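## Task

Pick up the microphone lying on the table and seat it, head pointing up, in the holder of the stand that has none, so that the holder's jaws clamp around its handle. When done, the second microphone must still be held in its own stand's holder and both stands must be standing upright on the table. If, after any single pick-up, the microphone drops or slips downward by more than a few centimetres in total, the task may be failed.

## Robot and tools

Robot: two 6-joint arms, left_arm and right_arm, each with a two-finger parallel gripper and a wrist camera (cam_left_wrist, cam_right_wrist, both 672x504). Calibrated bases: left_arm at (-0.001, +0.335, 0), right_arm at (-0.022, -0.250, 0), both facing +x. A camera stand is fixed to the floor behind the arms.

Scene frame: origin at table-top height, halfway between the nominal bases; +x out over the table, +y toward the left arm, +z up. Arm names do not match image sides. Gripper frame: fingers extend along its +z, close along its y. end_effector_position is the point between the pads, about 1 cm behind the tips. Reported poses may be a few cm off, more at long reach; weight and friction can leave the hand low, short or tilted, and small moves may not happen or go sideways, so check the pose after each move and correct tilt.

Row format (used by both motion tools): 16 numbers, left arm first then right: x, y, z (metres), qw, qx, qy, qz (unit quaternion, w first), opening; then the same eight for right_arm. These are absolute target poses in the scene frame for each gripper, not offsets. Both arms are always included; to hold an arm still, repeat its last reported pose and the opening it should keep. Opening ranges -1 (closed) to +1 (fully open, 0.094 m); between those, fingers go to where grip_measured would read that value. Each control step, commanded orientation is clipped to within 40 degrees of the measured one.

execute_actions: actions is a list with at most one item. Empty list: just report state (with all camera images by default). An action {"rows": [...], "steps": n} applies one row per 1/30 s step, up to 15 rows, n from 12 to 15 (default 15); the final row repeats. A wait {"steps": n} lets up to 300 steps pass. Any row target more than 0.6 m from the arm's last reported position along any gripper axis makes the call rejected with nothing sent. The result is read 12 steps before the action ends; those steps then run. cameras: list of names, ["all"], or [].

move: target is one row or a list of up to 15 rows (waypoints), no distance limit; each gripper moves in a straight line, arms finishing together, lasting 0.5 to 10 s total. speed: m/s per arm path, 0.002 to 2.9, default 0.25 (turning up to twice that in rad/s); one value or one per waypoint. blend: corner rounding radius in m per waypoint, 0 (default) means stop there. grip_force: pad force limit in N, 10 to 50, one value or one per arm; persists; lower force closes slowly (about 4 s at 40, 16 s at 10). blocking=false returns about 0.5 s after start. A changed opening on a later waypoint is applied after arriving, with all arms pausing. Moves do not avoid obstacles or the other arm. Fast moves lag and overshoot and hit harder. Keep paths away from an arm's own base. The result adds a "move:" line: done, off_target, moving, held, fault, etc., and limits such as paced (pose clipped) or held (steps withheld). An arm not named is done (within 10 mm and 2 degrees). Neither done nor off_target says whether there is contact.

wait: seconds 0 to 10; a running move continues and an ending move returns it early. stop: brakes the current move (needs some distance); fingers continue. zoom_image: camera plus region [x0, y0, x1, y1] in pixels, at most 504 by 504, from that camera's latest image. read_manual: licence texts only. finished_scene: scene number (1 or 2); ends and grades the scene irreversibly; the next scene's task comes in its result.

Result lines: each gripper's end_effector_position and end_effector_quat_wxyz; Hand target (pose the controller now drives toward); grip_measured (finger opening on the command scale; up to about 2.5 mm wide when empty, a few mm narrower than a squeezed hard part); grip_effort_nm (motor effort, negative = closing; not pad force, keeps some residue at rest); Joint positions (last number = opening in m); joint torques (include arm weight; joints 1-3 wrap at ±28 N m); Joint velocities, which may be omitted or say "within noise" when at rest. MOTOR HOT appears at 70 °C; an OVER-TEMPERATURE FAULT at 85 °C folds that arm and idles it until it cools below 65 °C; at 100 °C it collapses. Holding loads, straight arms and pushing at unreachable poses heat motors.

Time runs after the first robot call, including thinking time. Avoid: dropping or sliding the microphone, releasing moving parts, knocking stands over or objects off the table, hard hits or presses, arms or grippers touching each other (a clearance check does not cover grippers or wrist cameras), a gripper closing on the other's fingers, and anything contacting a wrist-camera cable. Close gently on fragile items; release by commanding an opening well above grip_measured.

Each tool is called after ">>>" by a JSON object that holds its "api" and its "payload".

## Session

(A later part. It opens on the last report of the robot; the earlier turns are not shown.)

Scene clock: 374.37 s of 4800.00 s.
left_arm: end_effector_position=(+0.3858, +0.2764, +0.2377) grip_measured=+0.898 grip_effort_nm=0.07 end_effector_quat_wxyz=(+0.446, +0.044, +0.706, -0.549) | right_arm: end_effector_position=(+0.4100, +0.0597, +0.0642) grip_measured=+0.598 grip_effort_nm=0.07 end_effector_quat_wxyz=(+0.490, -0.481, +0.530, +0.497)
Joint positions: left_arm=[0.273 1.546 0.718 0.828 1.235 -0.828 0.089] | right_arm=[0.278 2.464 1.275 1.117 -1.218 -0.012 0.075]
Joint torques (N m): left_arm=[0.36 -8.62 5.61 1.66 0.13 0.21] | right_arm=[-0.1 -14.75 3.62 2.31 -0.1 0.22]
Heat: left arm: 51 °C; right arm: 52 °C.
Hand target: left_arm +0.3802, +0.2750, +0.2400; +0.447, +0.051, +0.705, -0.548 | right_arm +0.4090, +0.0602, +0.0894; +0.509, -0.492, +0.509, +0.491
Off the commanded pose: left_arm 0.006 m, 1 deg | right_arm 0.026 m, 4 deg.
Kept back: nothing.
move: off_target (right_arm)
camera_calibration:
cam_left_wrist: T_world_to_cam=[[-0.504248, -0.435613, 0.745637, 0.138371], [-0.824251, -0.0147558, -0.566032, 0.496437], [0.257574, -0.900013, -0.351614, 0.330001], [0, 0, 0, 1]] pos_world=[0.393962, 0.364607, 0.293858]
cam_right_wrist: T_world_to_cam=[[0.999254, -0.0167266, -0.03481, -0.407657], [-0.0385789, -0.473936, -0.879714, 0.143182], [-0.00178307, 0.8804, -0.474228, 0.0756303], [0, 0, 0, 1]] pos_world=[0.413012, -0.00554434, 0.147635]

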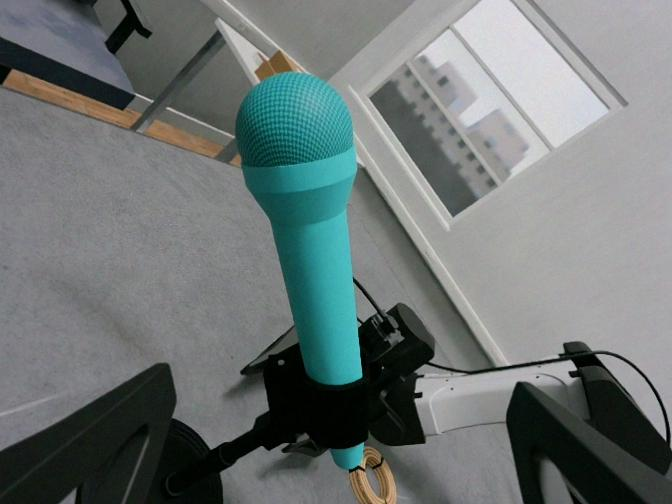

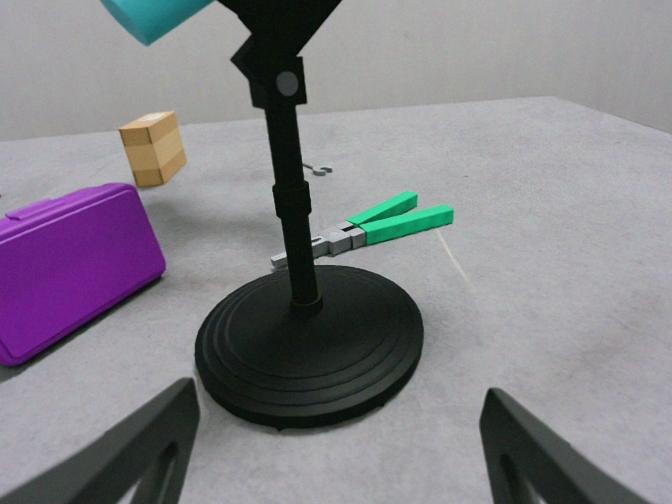

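>>> {"api": "move", "payload": {"target": [[0.3400, 0.3000, 0.3000, 0.4464, 0.0512, 0.7053, -0.5484, 0.9, 0.40, 0.0, 0.15, 0.5257, -0.4560, 0.5943, 0.4034, 0.6],[0.3000, 0.3000, 0.3200, 0.561, 0.4305, 0.561, -0.4305, 0.9, 0.33, -0.10, 0.29, 0.5417, -0.4545, 0.5417, 0.4545, 0.6]], "cameras": ["all"], "speed": 0.2, "blend": [0.03, 0]}}

Scene clock: 378.27 s of 4800.00 s.
left_arm: end_effector_position=(+0.3058, +0.3004, +0.3195) grip_measured=+0.898 grip_effort_nm=0.07 end_effector_quat_wxyz=(+0.603, +0.345, +0.614, -0.375) | right_arm: end_effector_position=(+0.3361, -0.0990, +0.2796) grip_measured=+0.598 grip_effort_nm=0.07 end_effector_quat_wxyz=(+0.534, -0.445, +0.554, +0.458)
Joint positions: left_arm=[0.477 1.301 0.716 1.084 1.553 -0.542 0.089] | right_arm=[-0.093 1.563 0.957 0.524 -1.447 -0.049 0.075]
Joint torques (N m): left_arm=[0.72 -5.52 5.63 1.33 -0.13 0.18] | right_arm=[-0.62 -7.87 5.33 2.12 -0.2 0.28]
Heat: left arm: 51 °C; right arm: 52 °C.
Hand target: left_arm +0.3005, +0.2993, +0.3199; +0.608, +0.360, +0.607, -0.362 | right_arm +0.3300, -0.0998, +0.2897; +0.541, -0.455, +0.542, +0.454
Off the commanded pose: left_arm 0.006 m, 14 deg | right_arm 0.012 m, 2 deg.
joint sent to its limit (left arm) — joint 5 (wrist yaw), upper limit.
Kept back: nothing.
move: off_target (left_arm, right_arm)
camera_calibration:
cam_left_wrist: T_world_to_cam=[[-0.843268, -0.53408, 0.0604775, 0.399668], [-0.293222, 0.362812, -0.884527, 0.303066], [0.450467, -0.763627, -0.462552, 0.336387], [0, 0, 0, 1]] pos_world=[0.274361, 0.360373, 0.399495]
cam_right_wrist: T_world_to_cam=[[0.987436, -0.157679, -0.0104028, -0.345841], [-0.0819483, -0.454675, -0.886879, 0.27315], [0.135112, 0.876589, -0.461884, 0.267639], [0, 0, 0, 1]] pos_world=[0.327718, -0.164946, 0.362272]

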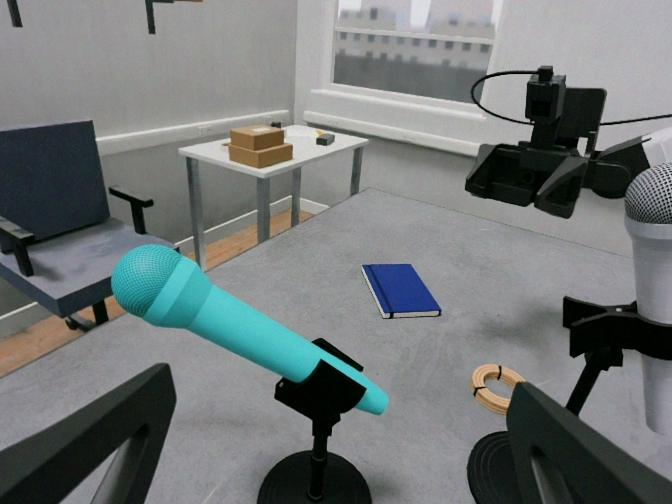

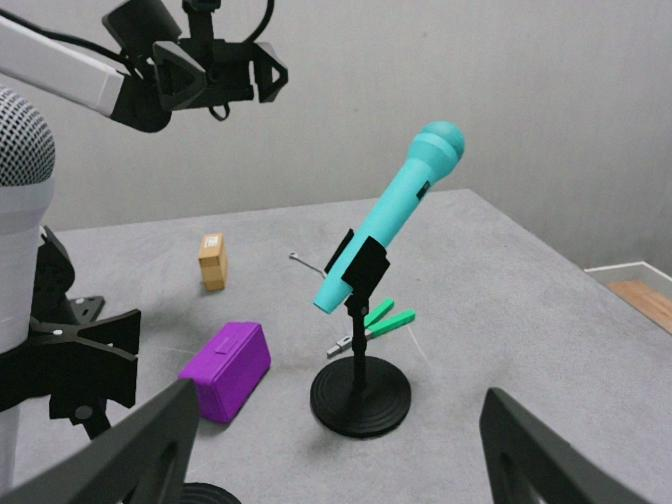

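>>> {"api": "zoom_image", "payload": {"camera": "cam_right_wrist", "region": [290, 100, 490, 450]}}

>>> {"api": "zoom_image", "payload": {"camera": "cam_left_wrist", "region": [90, 220, 430, 504]}}

Scaled by 1.440 from the camera's 672x504 image, which has a finer 960x720 frame.

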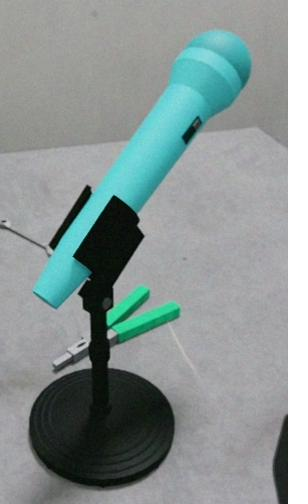

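Scaled by 1.482 from the camera's 672x504 image, which has a finer 960x720 frame.

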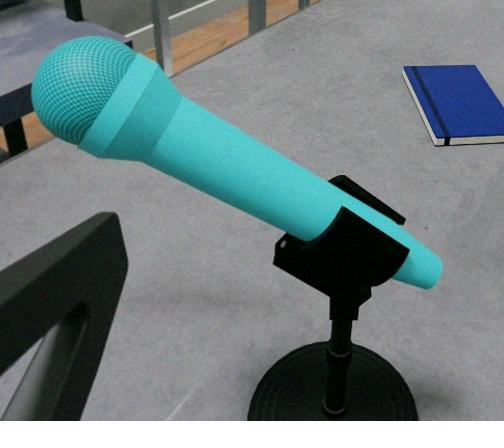

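>>> {"api": "wait", "payload": {"seconds": 3, "cameras": ["all"]}}

Scene clock: 383.67 s of 4800.00 s.
left_arm: end_effector_position=(+0.3057, +0.3003, +0.3198) grip_measured=+0.898 grip_effort_nm=0.07 end_effector_quat_wxyz=(+0.604, +0.347, +0.613, -0.373) | right_arm: end_effector_position=(+0.3359, -0.0990, +0.2804) grip_measured=+0.598 grip_effort_nm=0.07 end_effector_quat_wxyz=(+0.534, -0.445, +0.553, +0.459)
Joint positions: left_arm=[0.477 1.301 0.716 1.088 1.553 -0.542 0.089] | right_arm=[-0.093 1.563 0.957 0.532 -1.448 -0.04 0.075]
Joint torques (N m): left_arm=[0.75 -5.49 5.65 1.34 -0.14 0.18] | right_arm=[-0.62 -7.87 5.41 2.14 -0.18 0.24]
Heat: left arm: 50 °C; right arm: 50 °C.
Hand target: left_arm +0.3005, +0.2993, +0.3200; +0.608, +0.360, +0.607, -0.362 | right_arm +0.3300, -0.0998, +0.2897; +0.541, -0.455, +0.542, +0.454
Off the commanded pose: left_arm 0.006 m, 14 deg | right_arm 0.011 m, 2 deg.
Steps of this call (1-162: nothing new was sent). Readings (end_effector_position of left_arm | right_arm):
1: (+0.3058, +0.3004, +0.3196) | (+0.3361, -0.0990, +0.2797)
2: (+0.3058, +0.3004, +0.3196) | (+0.3360, -0.0990, +0.2799)
4: (+0.3057, +0.3003, +0.3197) | (+0.3360, -0.0990, +0.2800)
8: (+0.3057, +0.3003, +0.3197) | (+0.3359, -0.0990, +0.2802)
162: the state above
camera_calibration:
cam_left_wrist: T_world_to_cam=[[-0.843479, -0.5342, 0.0563369, 0.400883], [-0.289971, 0.36453, -0.884892, 0.301887], [0.452173, -0.762724, -0.462376, 0.335732], [0, 0, 0, 1]] pos_world=[0.273866, 0.360176, 0.399788]
cam_right_wrist: T_world_to_cam=[[0.987589, -0.156682, -0.0108655, -0.345468], [-0.0817428, -0.453699, -0.887398, 0.274], [0.134109, 0.877273, -0.460876, 0.268137], [0, 0, 0, 1]] pos_world=[0.327618, -0.165045, 0.362971]

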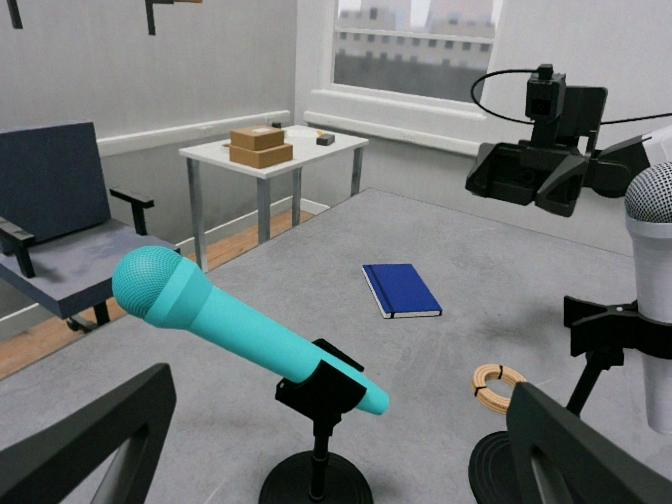

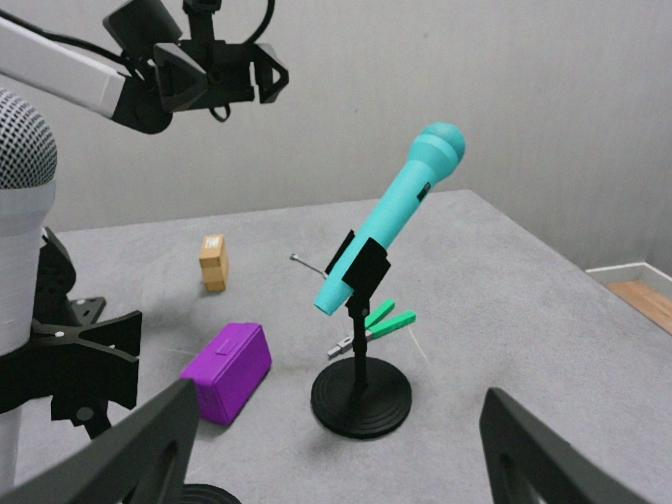

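>>> {"api": "finished_scene", "payload": {"scene": 1}}

The scene is finished: the task was done.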